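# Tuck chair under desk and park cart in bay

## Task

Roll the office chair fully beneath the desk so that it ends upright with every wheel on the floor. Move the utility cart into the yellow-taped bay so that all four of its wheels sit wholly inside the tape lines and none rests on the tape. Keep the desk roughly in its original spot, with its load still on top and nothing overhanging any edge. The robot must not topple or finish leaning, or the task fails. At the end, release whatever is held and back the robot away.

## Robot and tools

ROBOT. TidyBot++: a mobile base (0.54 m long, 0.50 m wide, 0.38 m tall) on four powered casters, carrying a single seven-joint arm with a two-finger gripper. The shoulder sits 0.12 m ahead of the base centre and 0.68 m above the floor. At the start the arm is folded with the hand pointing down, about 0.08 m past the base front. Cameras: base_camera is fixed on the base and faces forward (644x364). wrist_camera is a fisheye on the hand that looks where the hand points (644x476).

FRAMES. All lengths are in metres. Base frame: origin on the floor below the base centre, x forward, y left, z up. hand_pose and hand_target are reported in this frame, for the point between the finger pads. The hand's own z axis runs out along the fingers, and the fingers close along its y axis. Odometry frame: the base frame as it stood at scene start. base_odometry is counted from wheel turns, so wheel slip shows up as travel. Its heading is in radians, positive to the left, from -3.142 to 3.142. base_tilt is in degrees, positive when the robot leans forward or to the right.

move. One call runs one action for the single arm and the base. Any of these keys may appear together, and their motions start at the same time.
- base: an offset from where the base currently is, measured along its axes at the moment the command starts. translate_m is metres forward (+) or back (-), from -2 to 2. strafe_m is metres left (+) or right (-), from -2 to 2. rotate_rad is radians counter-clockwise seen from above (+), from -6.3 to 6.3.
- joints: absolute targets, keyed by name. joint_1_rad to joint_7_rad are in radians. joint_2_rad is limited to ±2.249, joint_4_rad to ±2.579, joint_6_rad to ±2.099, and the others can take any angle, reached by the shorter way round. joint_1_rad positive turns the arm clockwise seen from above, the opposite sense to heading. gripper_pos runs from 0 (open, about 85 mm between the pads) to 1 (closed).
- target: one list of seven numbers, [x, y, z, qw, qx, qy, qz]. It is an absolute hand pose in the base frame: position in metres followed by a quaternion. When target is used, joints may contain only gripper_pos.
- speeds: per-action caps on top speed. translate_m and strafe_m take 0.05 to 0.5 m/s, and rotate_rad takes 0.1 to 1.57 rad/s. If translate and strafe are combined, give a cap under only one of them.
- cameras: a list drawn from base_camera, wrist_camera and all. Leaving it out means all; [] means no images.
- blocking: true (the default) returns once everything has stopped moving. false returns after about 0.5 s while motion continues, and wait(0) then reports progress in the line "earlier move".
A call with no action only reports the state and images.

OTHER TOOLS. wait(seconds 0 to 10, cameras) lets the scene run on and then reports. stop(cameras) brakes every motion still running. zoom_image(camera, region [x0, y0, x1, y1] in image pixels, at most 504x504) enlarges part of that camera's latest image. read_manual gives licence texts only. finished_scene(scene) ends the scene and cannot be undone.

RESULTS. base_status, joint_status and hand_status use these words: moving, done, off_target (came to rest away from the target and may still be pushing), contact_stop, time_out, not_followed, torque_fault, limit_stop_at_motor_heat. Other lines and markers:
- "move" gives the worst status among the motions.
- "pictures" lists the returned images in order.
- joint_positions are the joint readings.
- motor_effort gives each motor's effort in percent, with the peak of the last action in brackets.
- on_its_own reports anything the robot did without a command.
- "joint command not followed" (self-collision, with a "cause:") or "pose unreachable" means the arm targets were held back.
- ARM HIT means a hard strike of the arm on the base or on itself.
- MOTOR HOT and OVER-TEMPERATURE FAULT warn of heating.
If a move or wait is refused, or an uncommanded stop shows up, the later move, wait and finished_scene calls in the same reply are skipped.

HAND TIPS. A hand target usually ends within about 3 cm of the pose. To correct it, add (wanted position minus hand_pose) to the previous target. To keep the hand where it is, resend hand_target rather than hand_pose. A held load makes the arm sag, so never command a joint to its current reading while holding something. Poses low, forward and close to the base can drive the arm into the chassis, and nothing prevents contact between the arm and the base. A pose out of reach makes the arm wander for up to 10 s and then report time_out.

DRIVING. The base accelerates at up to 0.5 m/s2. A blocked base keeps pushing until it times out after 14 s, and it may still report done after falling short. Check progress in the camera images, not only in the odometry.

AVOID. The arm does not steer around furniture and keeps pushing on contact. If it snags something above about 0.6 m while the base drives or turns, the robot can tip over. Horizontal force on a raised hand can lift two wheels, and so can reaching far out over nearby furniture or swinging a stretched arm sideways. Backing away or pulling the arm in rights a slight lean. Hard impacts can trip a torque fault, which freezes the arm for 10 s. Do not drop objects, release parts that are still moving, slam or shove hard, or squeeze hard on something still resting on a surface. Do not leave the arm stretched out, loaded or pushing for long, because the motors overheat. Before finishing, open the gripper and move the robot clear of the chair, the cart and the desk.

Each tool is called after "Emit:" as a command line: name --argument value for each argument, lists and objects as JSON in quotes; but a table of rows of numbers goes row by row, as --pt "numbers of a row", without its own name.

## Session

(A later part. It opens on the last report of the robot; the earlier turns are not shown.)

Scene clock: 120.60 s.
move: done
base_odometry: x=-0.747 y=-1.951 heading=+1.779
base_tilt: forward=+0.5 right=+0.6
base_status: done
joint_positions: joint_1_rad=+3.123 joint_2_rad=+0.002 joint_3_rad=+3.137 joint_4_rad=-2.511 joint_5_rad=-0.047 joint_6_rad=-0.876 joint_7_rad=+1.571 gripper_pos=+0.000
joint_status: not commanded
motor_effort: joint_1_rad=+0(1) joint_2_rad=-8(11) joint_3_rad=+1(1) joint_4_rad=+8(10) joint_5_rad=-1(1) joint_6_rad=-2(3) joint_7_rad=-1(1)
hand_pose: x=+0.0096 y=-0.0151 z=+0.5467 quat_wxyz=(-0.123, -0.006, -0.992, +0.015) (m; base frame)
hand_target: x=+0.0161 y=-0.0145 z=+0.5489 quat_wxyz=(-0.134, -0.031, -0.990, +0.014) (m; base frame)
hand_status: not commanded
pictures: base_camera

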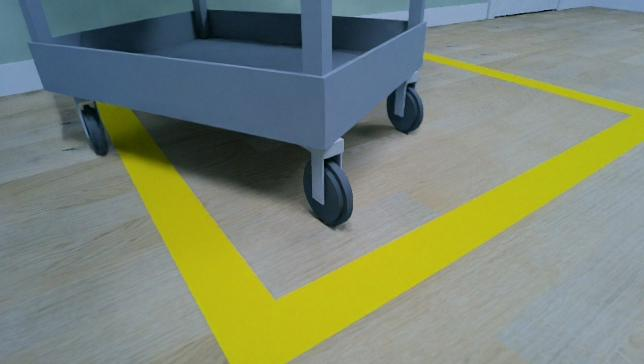

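Emit:
move --base '{"translate_m":0.25,"strafe_m":0.55,"rotate_rad":-0.485}' --cameras '["base_camera"]'

Emit:
move --base '{"translate_m":0.64}' --speeds '{"translate_m":0.15}' --cameras '["base_camera"]'

Emit:
move --base '{"translate_m":-0.6}' --cameras '["base_camera"]'

Scene clock: 125.20 s.
move: done
base_odometry: x=-1.337 y=-1.820 heading=+1.292
base_tilt: forward=+0.6 right=+0.6
base_status: done
joint_positions: joint_1_rad=+3.134 joint_2_rad=+0.000 joint_3_rad=+3.141 joint_4_rad=-2.510 joint_5_rad=-0.043 joint_6_rad=-0.882 joint_7_rad=+1.571 gripper_pos=+0.000
joint_status: not commanded
motor_effort: joint_1_rad=+0(4) joint_2_rad=-8(17) joint_3_rad=+1(5) joint_4_rad=+8(13) joint_5_rad=-1(5) joint_6_rad=-2(5) joint_7_rad=+0(1)
hand_pose: x=+0.0106 y=-0.0125 z=+0.5473 quat_wxyz=(-0.125, -0.011, -0.992, +0.014) (m; base frame)
hand_target: x=+0.0161 y=-0.0145 z=+0.5489 quat_wxyz=(-0.134, -0.031, -0.990, +0.014) (m; base frame)
hand_status: not commanded
pictures: base_camera

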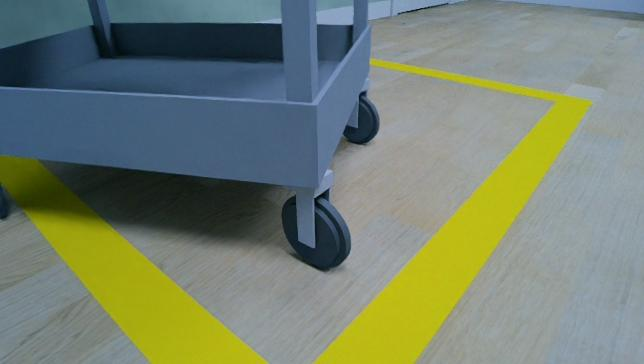

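Scene clock: 130.13 s.
move: done
base_odometry: x=-1.161 y=-1.205 heading=+1.292
base_tilt: forward=+0.5 right=+0.6
base_status: done
joint_positions: joint_1_rad=+3.134 joint_2_rad=+0.000 joint_3_rad=+3.141 joint_4_rad=-2.511 joint_5_rad=-0.043 joint_6_rad=-0.882 joint_7_rad=+1.571 gripper_pos=+0.000
joint_status: not commanded
motor_effort: joint_1_rad=+1(2) joint_2_rad=-8(12) joint_3_rad=+1(1) joint_4_rad=+8(9) joint_5_rad=-1(1) joint_6_rad=-2(3) joint_7_rad=+0(1)
hand_pose: x=+0.0109 y=-0.0125 z=+0.5473 quat_wxyz=(-0.126, -0.011, -0.992, +0.014) (m; base frame)
hand_target: x=+0.0161 y=-0.0145 z=+0.5489 quat_wxyz=(-0.134, -0.031, -0.990, +0.014) (m; base frame)
hand_status: not commanded
pictures: base_camera

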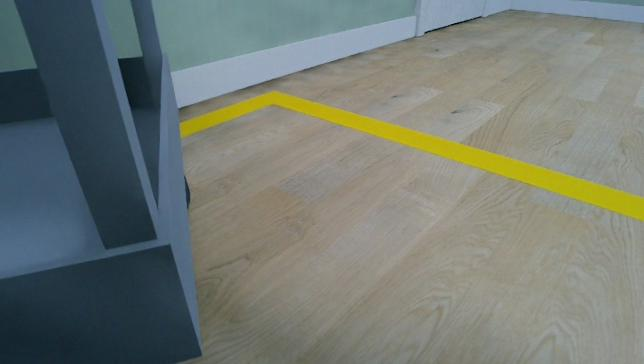

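Scene clock: 132.80 s.
move: done
base_odometry: x=-1.326 y=-1.782 heading=+1.292
base_tilt: forward=+0.5 right=+0.6
base_status: done
joint_positions: joint_1_rad=+3.134 joint_2_rad=+0.003 joint_3_rad=+3.141 joint_4_rad=-2.510 joint_5_rad=-0.043 joint_6_rad=-0.882 joint_7_rad=+1.571 gripper_pos=+0.000
joint_status: not commanded
motor_effort: joint_1_rad=+1(2) joint_2_rad=-8(10) joint_3_rad=+0(2) joint_4_rad=+8(10) joint_5_rad=-1(2) joint_6_rad=-2(3) joint_7_rad=+0(1)
hand_pose: x=+0.0111 y=-0.0125 z=+0.5471 quat_wxyz=(-0.127, -0.011, -0.992, +0.014) (m; base frame)
hand_target: x=+0.0161 y=-0.0145 z=+0.5489 quat_wxyz=(-0.134, -0.031, -0.990, +0.014) (m; base frame)
hand_status: not commanded
pictures: base_camera

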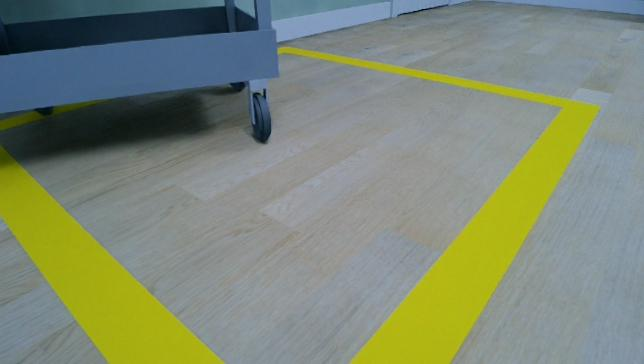

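Emit:
move --base '{"rotate_rad":0.5}' --cameras '["base_camera"]'

Scene clock: 134.30 s.
move: done
base_odometry: x=-1.326 y=-1.782 heading=+1.791
base_tilt: forward=+0.5 right=+0.5
base_status: done
joint_positions: joint_1_rad=+3.134 joint_2_rad=+0.003 joint_3_rad=+3.141 joint_4_rad=-2.510 joint_5_rad=-0.043 joint_6_rad=-0.882 joint_7_rad=+1.571 gripper_pos=+0.000
joint_status: not commanded
motor_effort: joint_1_rad=+1(2) joint_2_rad=-8(9) joint_3_rad=+1(1) joint_4_rad=+8(9) joint_5_rad=-1(1) joint_6_rad=-2(2) joint_7_rad=-1(1)
hand_pose: x=+0.0111 y=-0.0125 z=+0.5471 quat_wxyz=(-0.127, -0.011, -0.992, +0.014) (m; base frame)
hand_target: x=+0.0161 y=-0.0145 z=+0.5489 quat_wxyz=(-0.134, -0.031, -0.990, +0.014) (m; base frame)
hand_status: not commanded
pictures: base_camera

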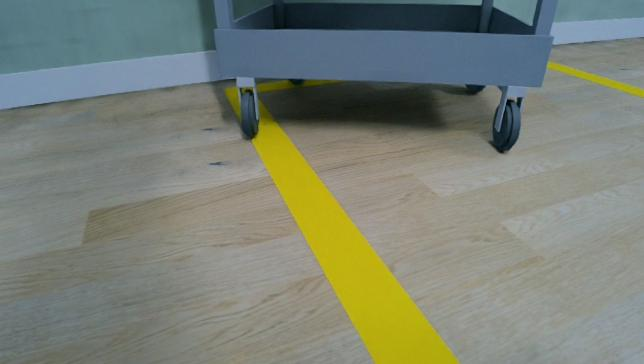

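Emit:
move --joints '{"joint_1_rad":0.02,"joint_2_rad":-0.4,"joint_6_rad":0.2}' --base '{"strafe_m":-0.1}' --cameras '["wrist_camera"]'

Emit:
move --target '[0.45,0,0.93,0,1,0,0]'

Scene clock: 138.73 s.
move: done
base_odometry: x=-1.228 y=-1.760 heading=+1.792
base_tilt: forward=+0.5 right=+0.6
base_status: done
joint_positions: joint_1_rad=+0.044 joint_2_rad=-0.387 joint_3_rad=+3.140 joint_4_rad=-2.510 joint_5_rad=-0.043 joint_6_rad=+0.165 joint_7_rad=+1.571 gripper_pos=+0.000
joint_status: all done
motor_effort: joint_1_rad=+0(2) joint_2_rad=-5(10) joint_3_rad=+1(2) joint_4_rad=+18(18) joint_5_rad=-1(2) joint_6_rad=+8(8) joint_7_rad=+0(1)
hand_pose: x=+0.5156 y=-0.0177 z=+0.7888 quat_wxyz=(+0.004, +0.829, -0.037, +0.558) (m; base frame)
hand_target: x=+0.5182 y=-0.0053 z=+0.8041 quat_wxyz=(-0.016, +0.815, -0.041, +0.577) (m; base frame)
hand_status: not commanded
pictures: wrist_camera
camera_calibration:
wrist_camera: T_world_to_cam=[[-0.0241599, -0.998805, -0.0424872, 0.0352239], [-0.37757, 0.0484684, -0.924712, 0.980291], [0.925666, -0.00629902, -0.378289, -0.0509234], [0, 0, 0, 1]] pos_world=[0.418117, -0.0126521, 0.88872]

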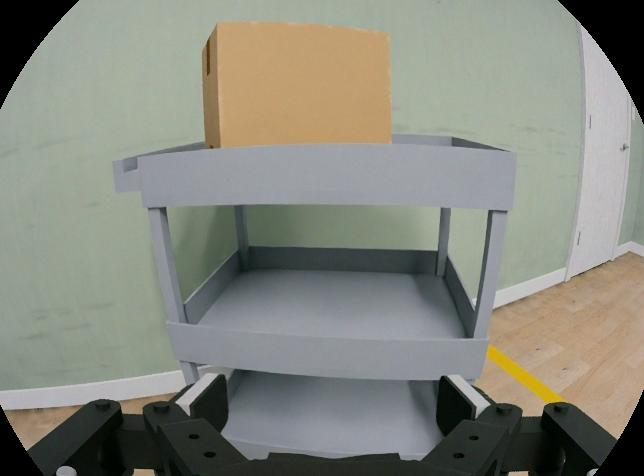

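Scene clock: 142.07 s.
move: off_target
base_odometry: x=-1.228 y=-1.760 heading=+1.792
base_tilt: forward=+0.5 right=+0.5
base_status: not commanded
joint_positions: joint_1_rad=+0.002 joint_2_rad=+0.107 joint_3_rad=+3.160 joint_4_rad=-1.003 joint_5_rad=-0.043 joint_6_rad=-1.996 joint_7_rad=+1.571 gripper_pos=+0.000
joint_status: not commanded
motor_effort: joint_1_rad=+0(2) joint_2_rad=-19(20) joint_3_rad=+1(1) joint_4_rad=+14(20) joint_5_rad=-1(1) joint_6_rad=+0(8) joint_7_rad=+0(1)
hand_pose: x=+0.4570 y=+0.0070 z=+0.9288 quat_wxyz=(-0.018, +1.000, -0.001, +0.018) (m; base frame)
hand_target: x=+0.4500 y=+0.0000 z=+0.9300 quat_wxyz=(+0.000, +1.000, +0.000, +0.000) (m; base frame)
hand_status: off_target (0.010 m and 2.9 deg from the pose sent, 0.157 m and 68.0 deg at the start)
pictures: base_camera, wrist_camera
camera_calibration:
wrist_camera: T_world_to_cam=[[0.00870268, -0.997058, -0.0761567, 0.0806125], [-0.999414, -0.00615018, -0.033687, 0.543446], [0.0331195, 0.0764052, -0.996527, 1.03796], [0, 0, 0, 1]] pos_world=[0.508049, 0.00441229, 1.0588]

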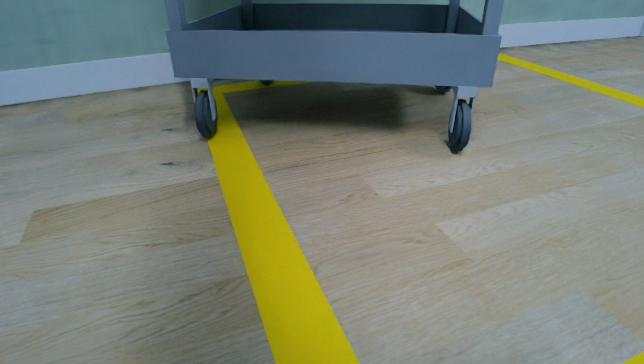

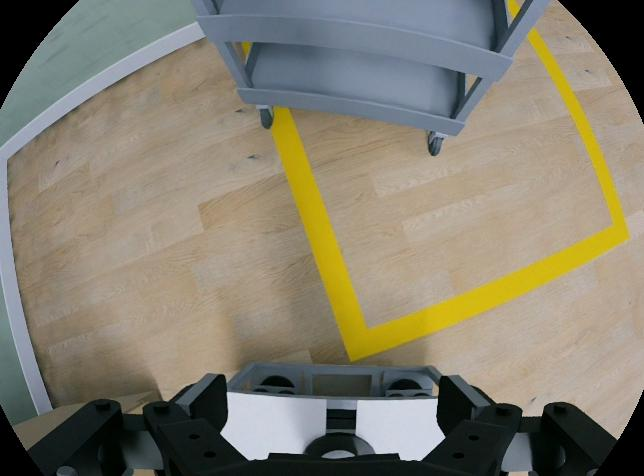

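Emit:
move --joints '{"joint_7_rad":0.0}' --base '{"strafe_m":-0.18,"translate_m":0.25}' --speeds '{"translate_m":0.2}'

Scene clock: 144.87 s.
move: done
base_odometry: x=-1.107 y=-1.476 heading=+1.792
base_tilt: forward=+0.6 right=+0.6
base_status: done
joint_positions: joint_1_rad=-0.003 joint_2_rad=+0.121 joint_3_rad=+3.165 joint_4_rad=-1.003 joint_5_rad=-0.043 joint_6_rad=-2.002 joint_7_rad=+0.064 gripper_pos=+0.000
joint_status: all done
motor_effort: joint_1_rad=+1(2) joint_2_rad=-20(22) joint_3_rad=+1(2) joint_4_rad=+14(15) joint_5_rad=-1(1) joint_6_rad=+1(2) joint_7_rad=+0(1)
hand_pose: x=+0.4586 y=+0.0074 z=+0.9243 quat_wxyz=(-0.019, +0.729, -0.685, -0.006) (m; base frame)
hand_target: x=+0.4500 y=+0.0000 z=+0.9300 quat_wxyz=(+0.000, +0.704, -0.710, +0.000) (m; base frame)
hand_status: not commanded
pictures: base_camera, wrist_camera
camera_calibration:
wrist_camera: T_world_to_cam=[[-0.995849, -0.0691232, -0.0592118, 0.518827], [-0.0713417, 0.996795, 0.0362083, 0.0472823], [0.0565192, 0.0402823, -0.997589, 1.02397], [0, 0, 0, 1]] pos_world=[0.462173, -0.0525157, 1.05051]

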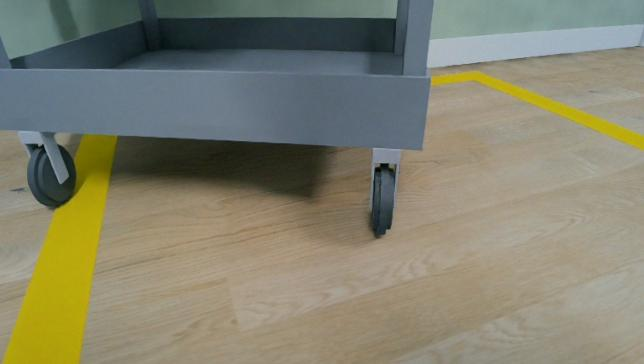

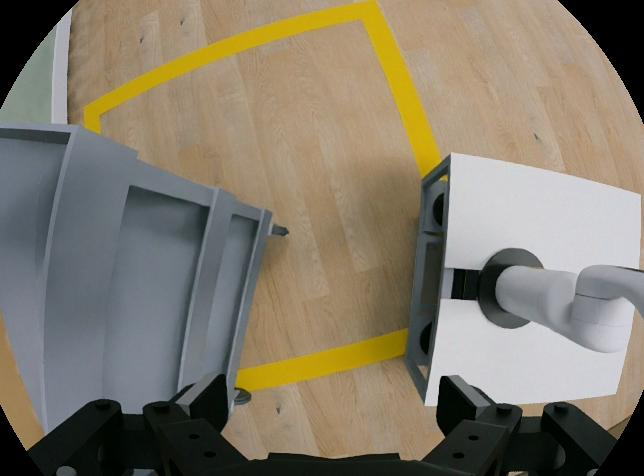

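Emit:
move --base '{"translate_m":0.2,"strafe_m":-0.02}' --speeds '{"translate_m":0.2}'

Scene clock: 146.80 s.
move: done
base_odometry: x=-1.131 y=-1.276 heading=+1.792
base_tilt: forward=+0.6 right=+0.6
base_status: done
joint_positions: joint_1_rad=-0.003 joint_2_rad=+0.123 joint_3_rad=+3.165 joint_4_rad=-1.002 joint_5_rad=-0.043 joint_6_rad=-2.004 joint_7_rad=+0.064 gripper_pos=+0.000
joint_status: not commanded
motor_effort: joint_1_rad=+1(2) joint_2_rad=-20(23) joint_3_rad=+1(1) joint_4_rad=+14(14) joint_5_rad=-1(2) joint_6_rad=+0(1) joint_7_rad=+0(1)
hand_pose: x=+0.4586 y=+0.0074 z=+0.9237 quat_wxyz=(-0.017, +0.729, -0.684, -0.008) (m; base frame)
hand_target: x=+0.4500 y=+0.0000 z=+0.9300 quat_wxyz=(+0.000, +0.704, -0.710, +0.000) (m; base frame)
hand_status: not commanded
pictures: base_camera, wrist_camera
camera_calibration:
wrist_camera: T_world_to_cam=[[-0.996045, -0.0693435, -0.0555424, 0.515498], [-0.0714273, 0.996779, 0.0364527, 0.0470658], [0.0528357, 0.0402758, -0.997791, 1.02524], [0, 0, 0, 1]] pos_world=[0.462651, -0.0524602, 1.04989]

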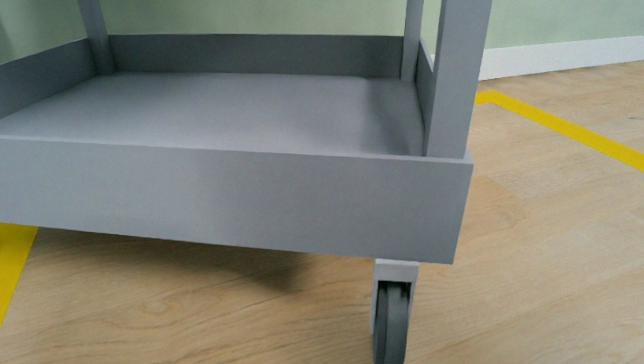

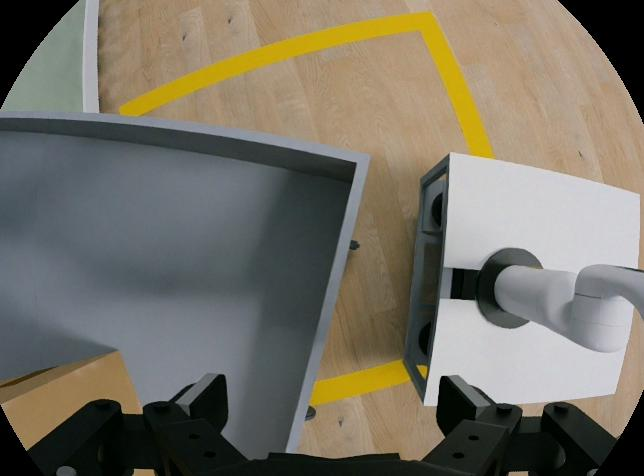

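Emit:
move --base '{"translate_m":0.022}' --joints '{"joint_7_rad":-0.22}'

Emit:
move --target '[0.45,0.0,0.835,0,0.78,-0.626,0]'

Scene clock: 147.97 s.
move: done
base_odometry: x=-1.136 y=-1.255 heading=+1.792
base_tilt: forward=+0.6 right=+0.6
base_status: done
joint_positions: joint_1_rad=-0.003 joint_2_rad=+0.126 joint_3_rad=+3.165 joint_4_rad=-1.002 joint_5_rad=-0.043 joint_6_rad=-2.005 joint_7_rad=-0.174 gripper_pos=+0.000
joint_status: all done
motor_effort: joint_1_rad=+0(2) joint_2_rad=-20(23) joint_3_rad=+1(1) joint_4_rad=+14(15) joint_5_rad=-1(1) joint_6_rad=+0(1) joint_7_rad=+0(1)
hand_pose: x=+0.4592 y=+0.0074 z=+0.9229 quat_wxyz=(-0.015, +0.642, -0.766, -0.011) (m; base frame)
hand_target: x=+0.4500 y=+0.0000 z=+0.9300 quat_wxyz=(+0.000, +0.622, -0.783, +0.000) (m; base frame)
hand_status: not commanded
pictures: base_camera, wrist_camera
camera_calibration:
wrist_camera: T_world_to_cam=[[-0.984848, 0.167741, -0.0440194, 0.498507], [0.166104, 0.985355, 0.0385396, -0.0637691], [0.0498394, 0.0306438, -0.998287, 1.02633], [0, 0, 0, 1]] pos_world=[0.450394, -0.0522351, 1.04897]

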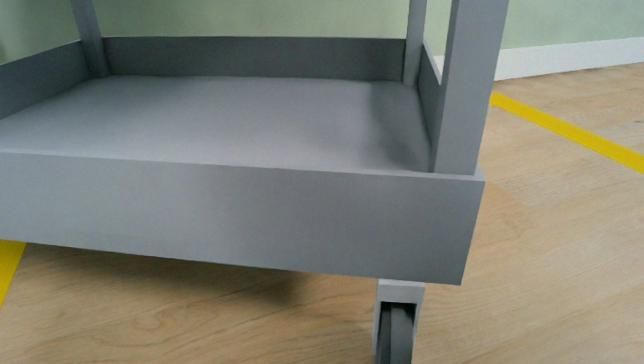

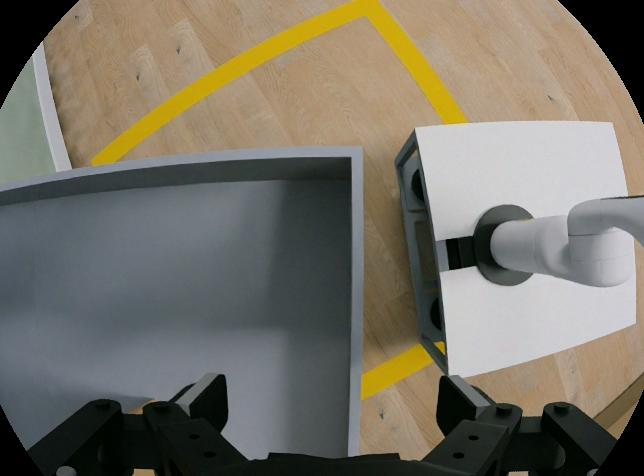

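Scene clock: 149.83 s.
move: off_target
base_odometry: x=-1.136 y=-1.255 heading=+1.792
base_tilt: forward=+0.5 right=+0.6
base_status: not commanded
joint_positions: joint_1_rad=-0.032 joint_2_rad=+0.060 joint_3_rad=+3.192 joint_4_rad=-1.368 joint_5_rad=-0.043 joint_6_rad=-1.753 joint_7_rad=+0.160 gripper_pos=+0.000
joint_status: not commanded
motor_effort: joint_1_rad=+1(1) joint_2_rad=-19(20) joint_3_rad=+1(1) joint_4_rad=+15(16) joint_5_rad=-1(1) joint_6_rad=+0(1) joint_7_rad=-1(1)
hand_pose: x=+0.4438 y=+0.0091 z=+0.8357 quat_wxyz=(-0.002, +0.757, -0.652, -0.028) (m; base frame)
hand_target: x=+0.4500 y=+0.0000 z=+0.8350 quat_wxyz=(+0.000, +0.780, -0.626, +0.000) (m; base frame)
hand_status: off_target (0.011 m and 5.1 deg from the pose sent, 0.089 m and 22.7 deg at the start)
pictures: base_camera, wrist_camera
camera_calibration:
wrist_camera: T_world_to_cam=[[-0.987788, -0.155581, -0.00835492, 0.453675], [-0.155802, 0.986668, 0.0470261, 0.0762401], [0.00092717, 0.0477536, -0.998859, 0.962018], [0, 0, 0, 1]] pos_world=[0.459121, -0.0505803, 0.961126]

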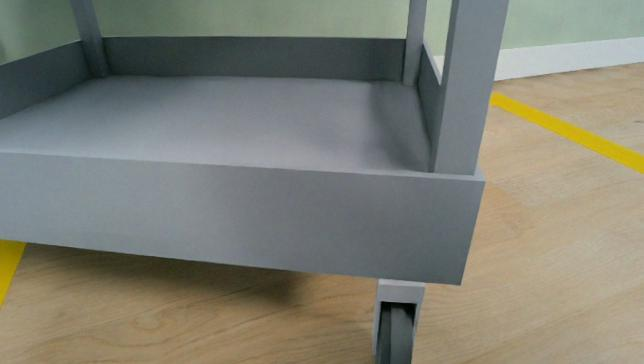

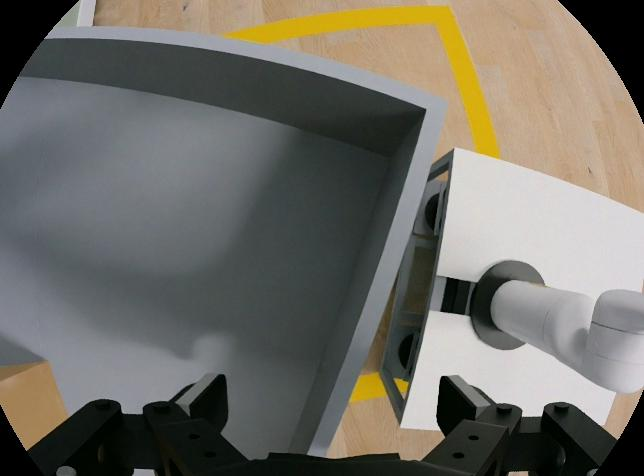

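Emit:
move --joints '{"joint_7_rad":-0.25}'

Emit:
move --joints '{"gripper_pos":1}'

Emit:
move --base '{"translate_m":-0.18,"strafe_m":-0.42}' --speeds '{"translate_m":0.12}'

Scene clock: 151.20 s.
move: done
base_odometry: x=-1.136 y=-1.255 heading=+1.792
base_tilt: forward=+0.5 right=+0.5
base_status: not commanded
joint_positions: joint_1_rad=-0.032 joint_2_rad=+0.060 joint_3_rad=+3.192 joint_4_rad=-1.368 joint_5_rad=-0.043 joint_6_rad=-1.752 joint_7_rad=-0.200 gripper_pos=+0.000
joint_status: all done
motor_effort: joint_1_rad=+0(2) joint_2_rad=-19(19) joint_3_rad=+1(1) joint_4_rad=+15(16) joint_5_rad=-1(1) joint_6_rad=+0(1) joint_7_rad=+0(2)
hand_pose: x=+0.4441 y=+0.0091 z=+0.8358 quat_wxyz=(+0.002, +0.629, -0.777, -0.027) (m; base frame)
hand_target: x=+0.4500 y=+0.0000 z=+0.8350 quat_wxyz=(+0.000, +0.610, -0.792, +0.000) (m; base frame)
hand_status: not commanded
pictures: base_camera, wrist_camera
camera_calibration:
wrist_camera: T_world_to_cam=[[-0.979514, 0.201333, 0.00420869, 0.43659], [0.201361, 0.978957, 0.0331219, -0.0706341], [0.0025484, 0.0332908, -0.999442, 0.961942], [0, 0, 0, 1]] pos_world=[0.439417, -0.0507761, 0.961908]

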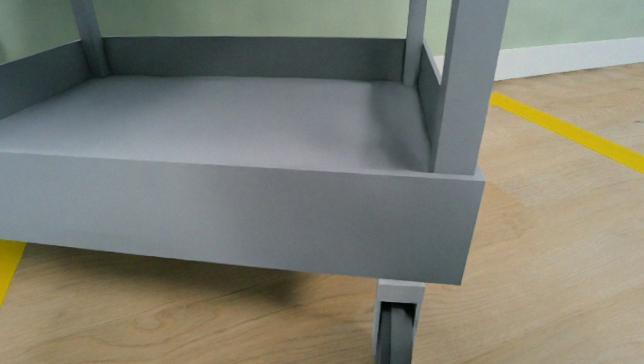

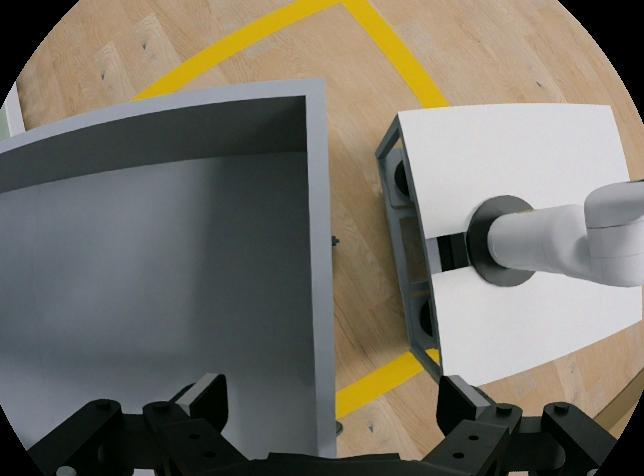

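Scene clock: 152.40 s.
move: off_target
base_odometry: x=-1.136 y=-1.255 heading=+1.792
base_tilt: forward=+0.6 right=+0.6
base_status: not commanded
joint_positions: joint_1_rad=-0.042 joint_2_rad=+0.056 joint_3_rad=+3.192 joint_4_rad=-1.372 joint_5_rad=-0.040 joint_6_rad=-1.741 joint_7_rad=-0.200 gripper_pos=+0.948
joint_status: gripper_pos off_target (ended at +0.948, target +1.000)
motor_effort: joint_1_rad=+1(3) joint_2_rad=-18(21) joint_3_rad=+2(3) joint_4_rad=+16(16) joint_5_rad=-3(3) joint_6_rad=-1(3) joint_7_rad=-4(5)
hand_pose: x=+0.4459 y=+0.0115 z=+0.8359 quat_wxyz=(-0.001, +0.632, -0.774, -0.023) (m; base frame)
hand_target: x=+0.4500 y=+0.0000 z=+0.8350 quat_wxyz=(+0.000, +0.610, -0.792, +0.000) (m; base frame)
hand_status: not commanded
pictures: base_camera, wrist_camera
camera_calibration:
wrist_camera: T_world_to_cam=[[-0.981232, 0.192687, -0.00740292, 0.448406], [0.192346, 0.980767, 0.0331523, -0.069335], [0.0136486, 0.0311062, -0.999423, 0.957022], [0, 0, 0, 1]] pos_world=[0.440265, -0.0481699, 0.962088]

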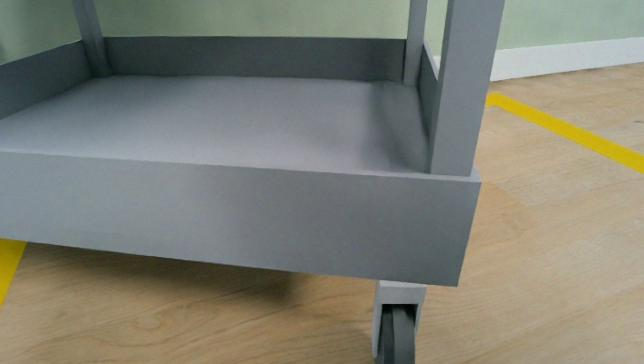

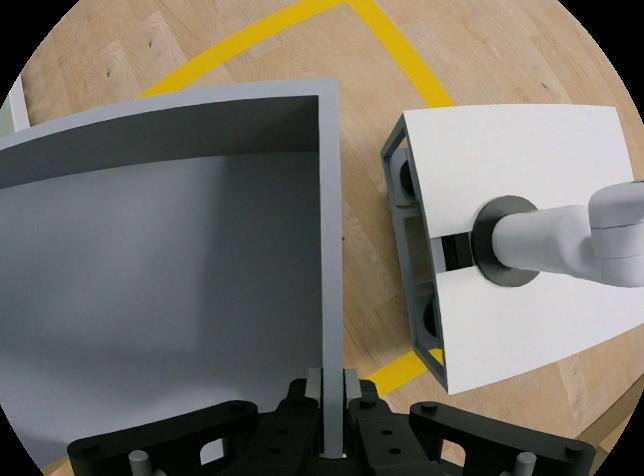

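Scene clock: 156.93 s.
move: done
base_odometry: x=-0.686 y=-1.338 heading=+1.792
base_tilt: forward=+0.5 right=+0.5
base_status: done
joint_positions: joint_1_rad=-0.049 joint_2_rad=+0.052 joint_3_rad=+3.223 joint_4_rad=-1.376 joint_5_rad=-0.031 joint_6_rad=-1.721 joint_7_rad=-0.223 gripper_pos=+0.948
joint_status: not commanded
motor_effort: joint_1_rad=-2(8) joint_2_rad=-20(22) joint_3_rad=-2(8) joint_4_rad=+14(16) joint_5_rad=+0(7) joint_6_rad=-2(6) joint_7_rad=+2(5)
hand_pose: x=+0.4509 y=+0.0009 z=+0.8355 quat_wxyz=(-0.006, +0.613, -0.790, -0.012) (m; base frame)
hand_target: x=+0.4500 y=+0.0000 z=+0.8350 quat_wxyz=(+0.000, +0.610, -0.792, +0.000) (m; base frame)
hand_status: not commanded
pictures: base_camera, wrist_camera
camera_calibration:
wrist_camera: T_world_to_cam=[[-0.970213, 0.240651, -0.0278087, 0.467458], [0.239962, 0.970435, 0.0259586, -0.075346], [0.0332335, 0.0185124, -0.999276, 0.947989], [0, 0, 0, 1]] pos_world=[0.440109, -0.0569252, 0.962258]

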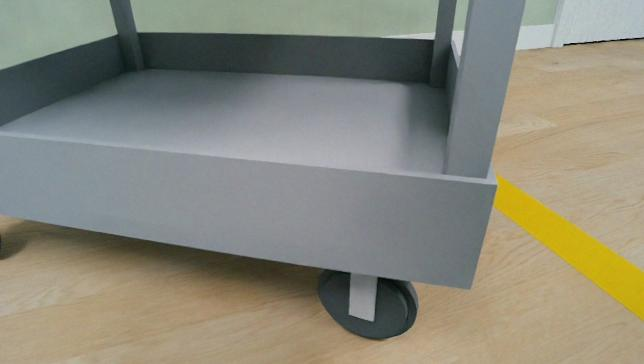

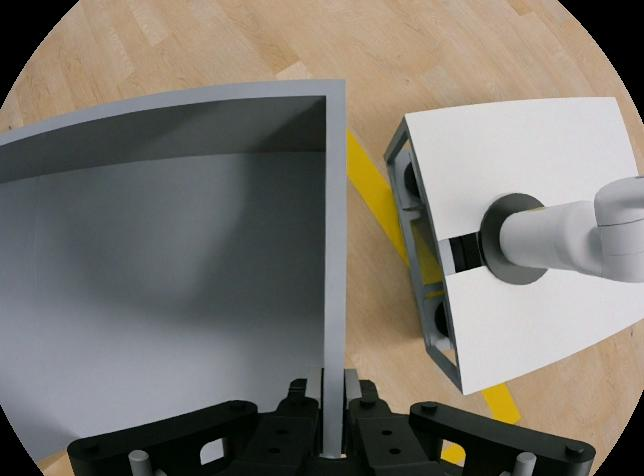

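Emit:
move --joints '{"gripper_pos":0}'

Emit:
move --target '[0.45,0.0,0.93,0,0.61,-0.792,0]'

Emit:
move --base '{"translate_m":-0.8}'

Scene clock: 158.40 s.
move: done
base_odometry: x=-0.686 y=-1.338 heading=+1.792
base_tilt: forward=+0.5 right=+0.6
base_status: not commanded
joint_positions: joint_1_rad=-0.049 joint_2_rad=+0.051 joint_3_rad=+3.216 joint_4_rad=-1.376 joint_5_rad=-0.031 joint_6_rad=-1.721 joint_7_rad=-0.223 gripper_pos=+0.000
joint_status: all done
motor_effort: joint_1_rad=+0(3) joint_2_rad=-19(22) joint_3_rad=+0(2) joint_4_rad=+15(17) joint_5_rad=-1(1) joint_6_rad=+0(2) joint_7_rad=+0(2)
hand_pose: x=+0.4506 y=+0.0030 z=+0.8357 quat_wxyz=(-0.006, +0.616, -0.788, -0.012) (m; base frame)
hand_target: x=+0.4500 y=+0.0000 z=+0.8350 quat_wxyz=(+0.000, +0.610, -0.792, +0.000) (m; base frame)
hand_status: not commanded
pictures: base_camera, wrist_camera
camera_calibration:
wrist_camera: T_world_to_cam=[[-0.971741, 0.234365, -0.028157, 0.46766], [0.233652, 0.971961, 0.0264399, -0.0748711], [0.0335641, 0.0191137, -0.999254, 0.947954], [0, 0, 0, 1]] pos_world=[0.440121, -0.0549503, 0.962394]

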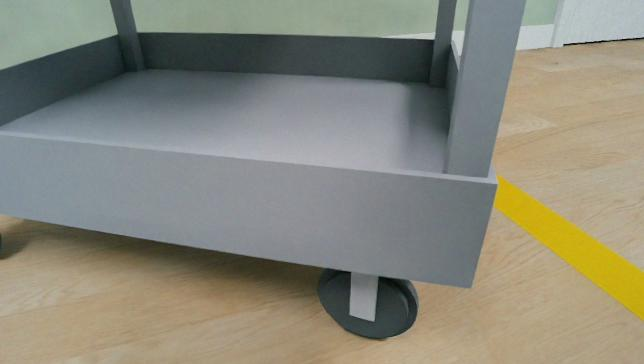

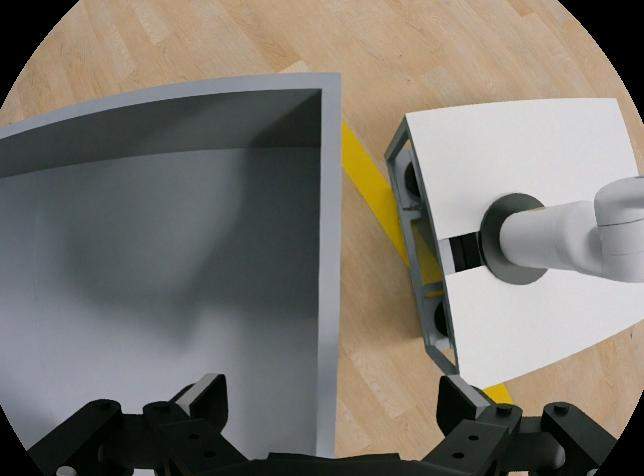

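Scene clock: 159.93 s.
move: off_target
base_odometry: x=-0.686 y=-1.338 heading=+1.792
base_tilt: forward=+0.5 right=+0.6
base_status: not commanded
joint_positions: joint_1_rad=-0.115 joint_2_rad=+0.104 joint_3_rad=+3.307 joint_4_rad=-1.007 joint_5_rad=-0.031 joint_6_rad=-1.996 joint_7_rad=-0.223 gripper_pos=+0.000
joint_status: not commanded
motor_effort: joint_1_rad=-1(1) joint_2_rad=-19(19) joint_3_rad=+1(1) joint_4_rad=+14(16) joint_5_rad=-1(1) joint_6_rad=+0(1) joint_7_rad=+0(1)
hand_pose: x=+0.4571 y=-0.0024 z=+0.9288 quat_wxyz=(-0.017, +0.610, -0.793, +0.008) (m; base frame)
hand_target: x=+0.4500 y=+0.0000 z=+0.9300 quat_wxyz=(+0.000, +0.610, -0.792, +0.000) (m; base frame)
hand_status: off_target (0.008 m and 2.2 deg from the pose sent, 0.094 m and 1.8 deg at the start)
pictures: base_camera, wrist_camera
camera_calibration:
wrist_camera: T_world_to_cam=[[-0.965765, 0.248814, -0.0734162, 0.517208], [0.248029, 0.968551, 0.0197607, -0.0740225], [0.0760241, 0.000874849, -0.997106, 1.01944], [0, 0, 0, 1]] pos_world=[0.440359, -0.0578857, 1.05592]

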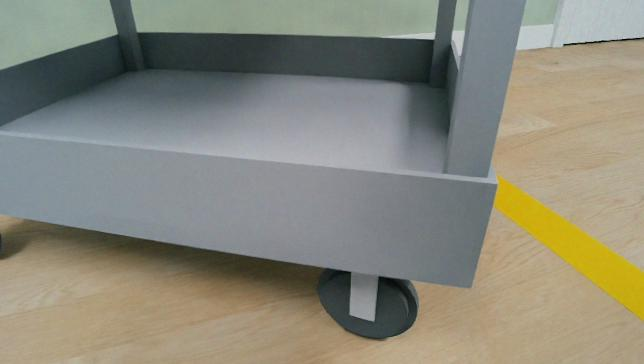

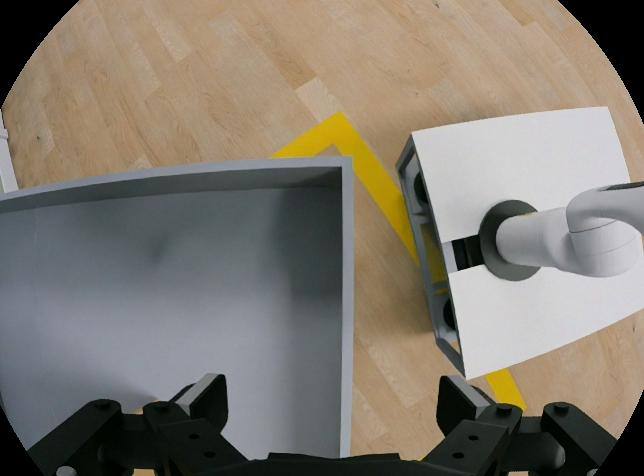

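Scene clock: 162.87 s.
move: done
base_odometry: x=-0.510 y=-2.119 heading=+1.793
base_tilt: forward=+0.5 right=+0.5
base_status: done
joint_positions: joint_1_rad=-0.116 joint_2_rad=+0.115 joint_3_rad=+3.308 joint_4_rad=-1.006 joint_5_rad=-0.031 joint_6_rad=-2.003 joint_7_rad=-0.223 gripper_pos=+0.000
joint_status: not commanded
motor_effort: joint_1_rad=+0(2) joint_2_rad=-19(23) joint_3_rad=+0(1) joint_4_rad=+14(15) joint_5_rad=-1(1) joint_6_rad=+0(1) joint_7_rad=-1(1)
hand_pose: x=+0.4575 y=-0.0019 z=+0.9254 quat_wxyz=(-0.010, +0.610, -0.793, +0.003) (m; base frame)
hand_target: x=+0.4500 y=+0.0000 z=+0.9300 quat_wxyz=(+0.000, +0.610, -0.792, +0.000) (m; base frame)
hand_status: not commanded
pictures: base_camera, wrist_camera
camera_calibration:
wrist_camera: T_world_to_cam=[[-0.966997, 0.248418, -0.0566179, 0.502177], [0.248007, 0.968653, 0.0142934, -0.0694564], [0.0583938, -0.000219927, -0.998294, 1.02517], [0, 0, 0, 1]] pos_world=[0.442966, -0.0572454, 1.05285]

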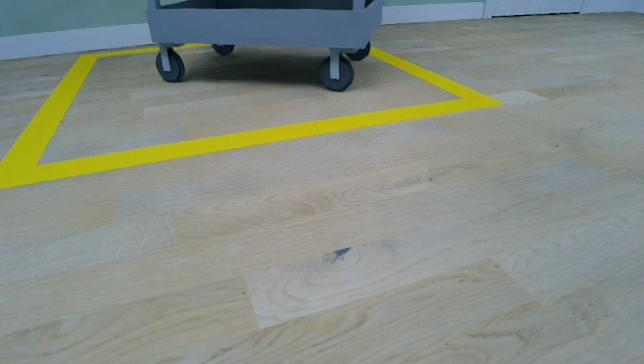

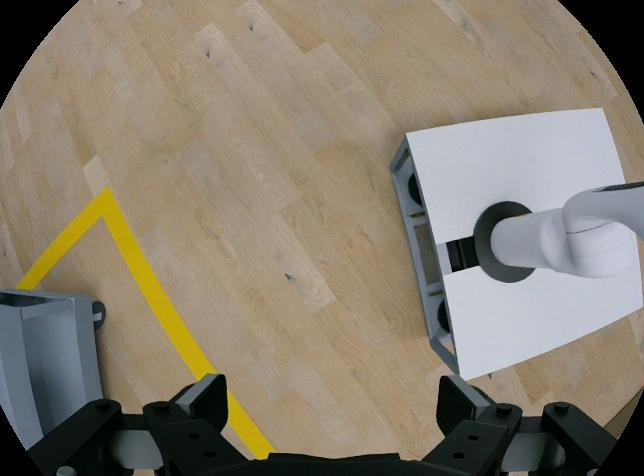

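Emit:
zoom_image --camera "base_camera" --region '[120, 0, 500, 130]'

Scaled by 1.326.

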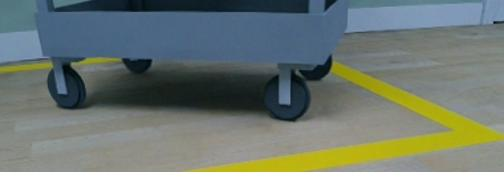

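Emit:
finished_scene --scene 2

The scene is finished: the task was done.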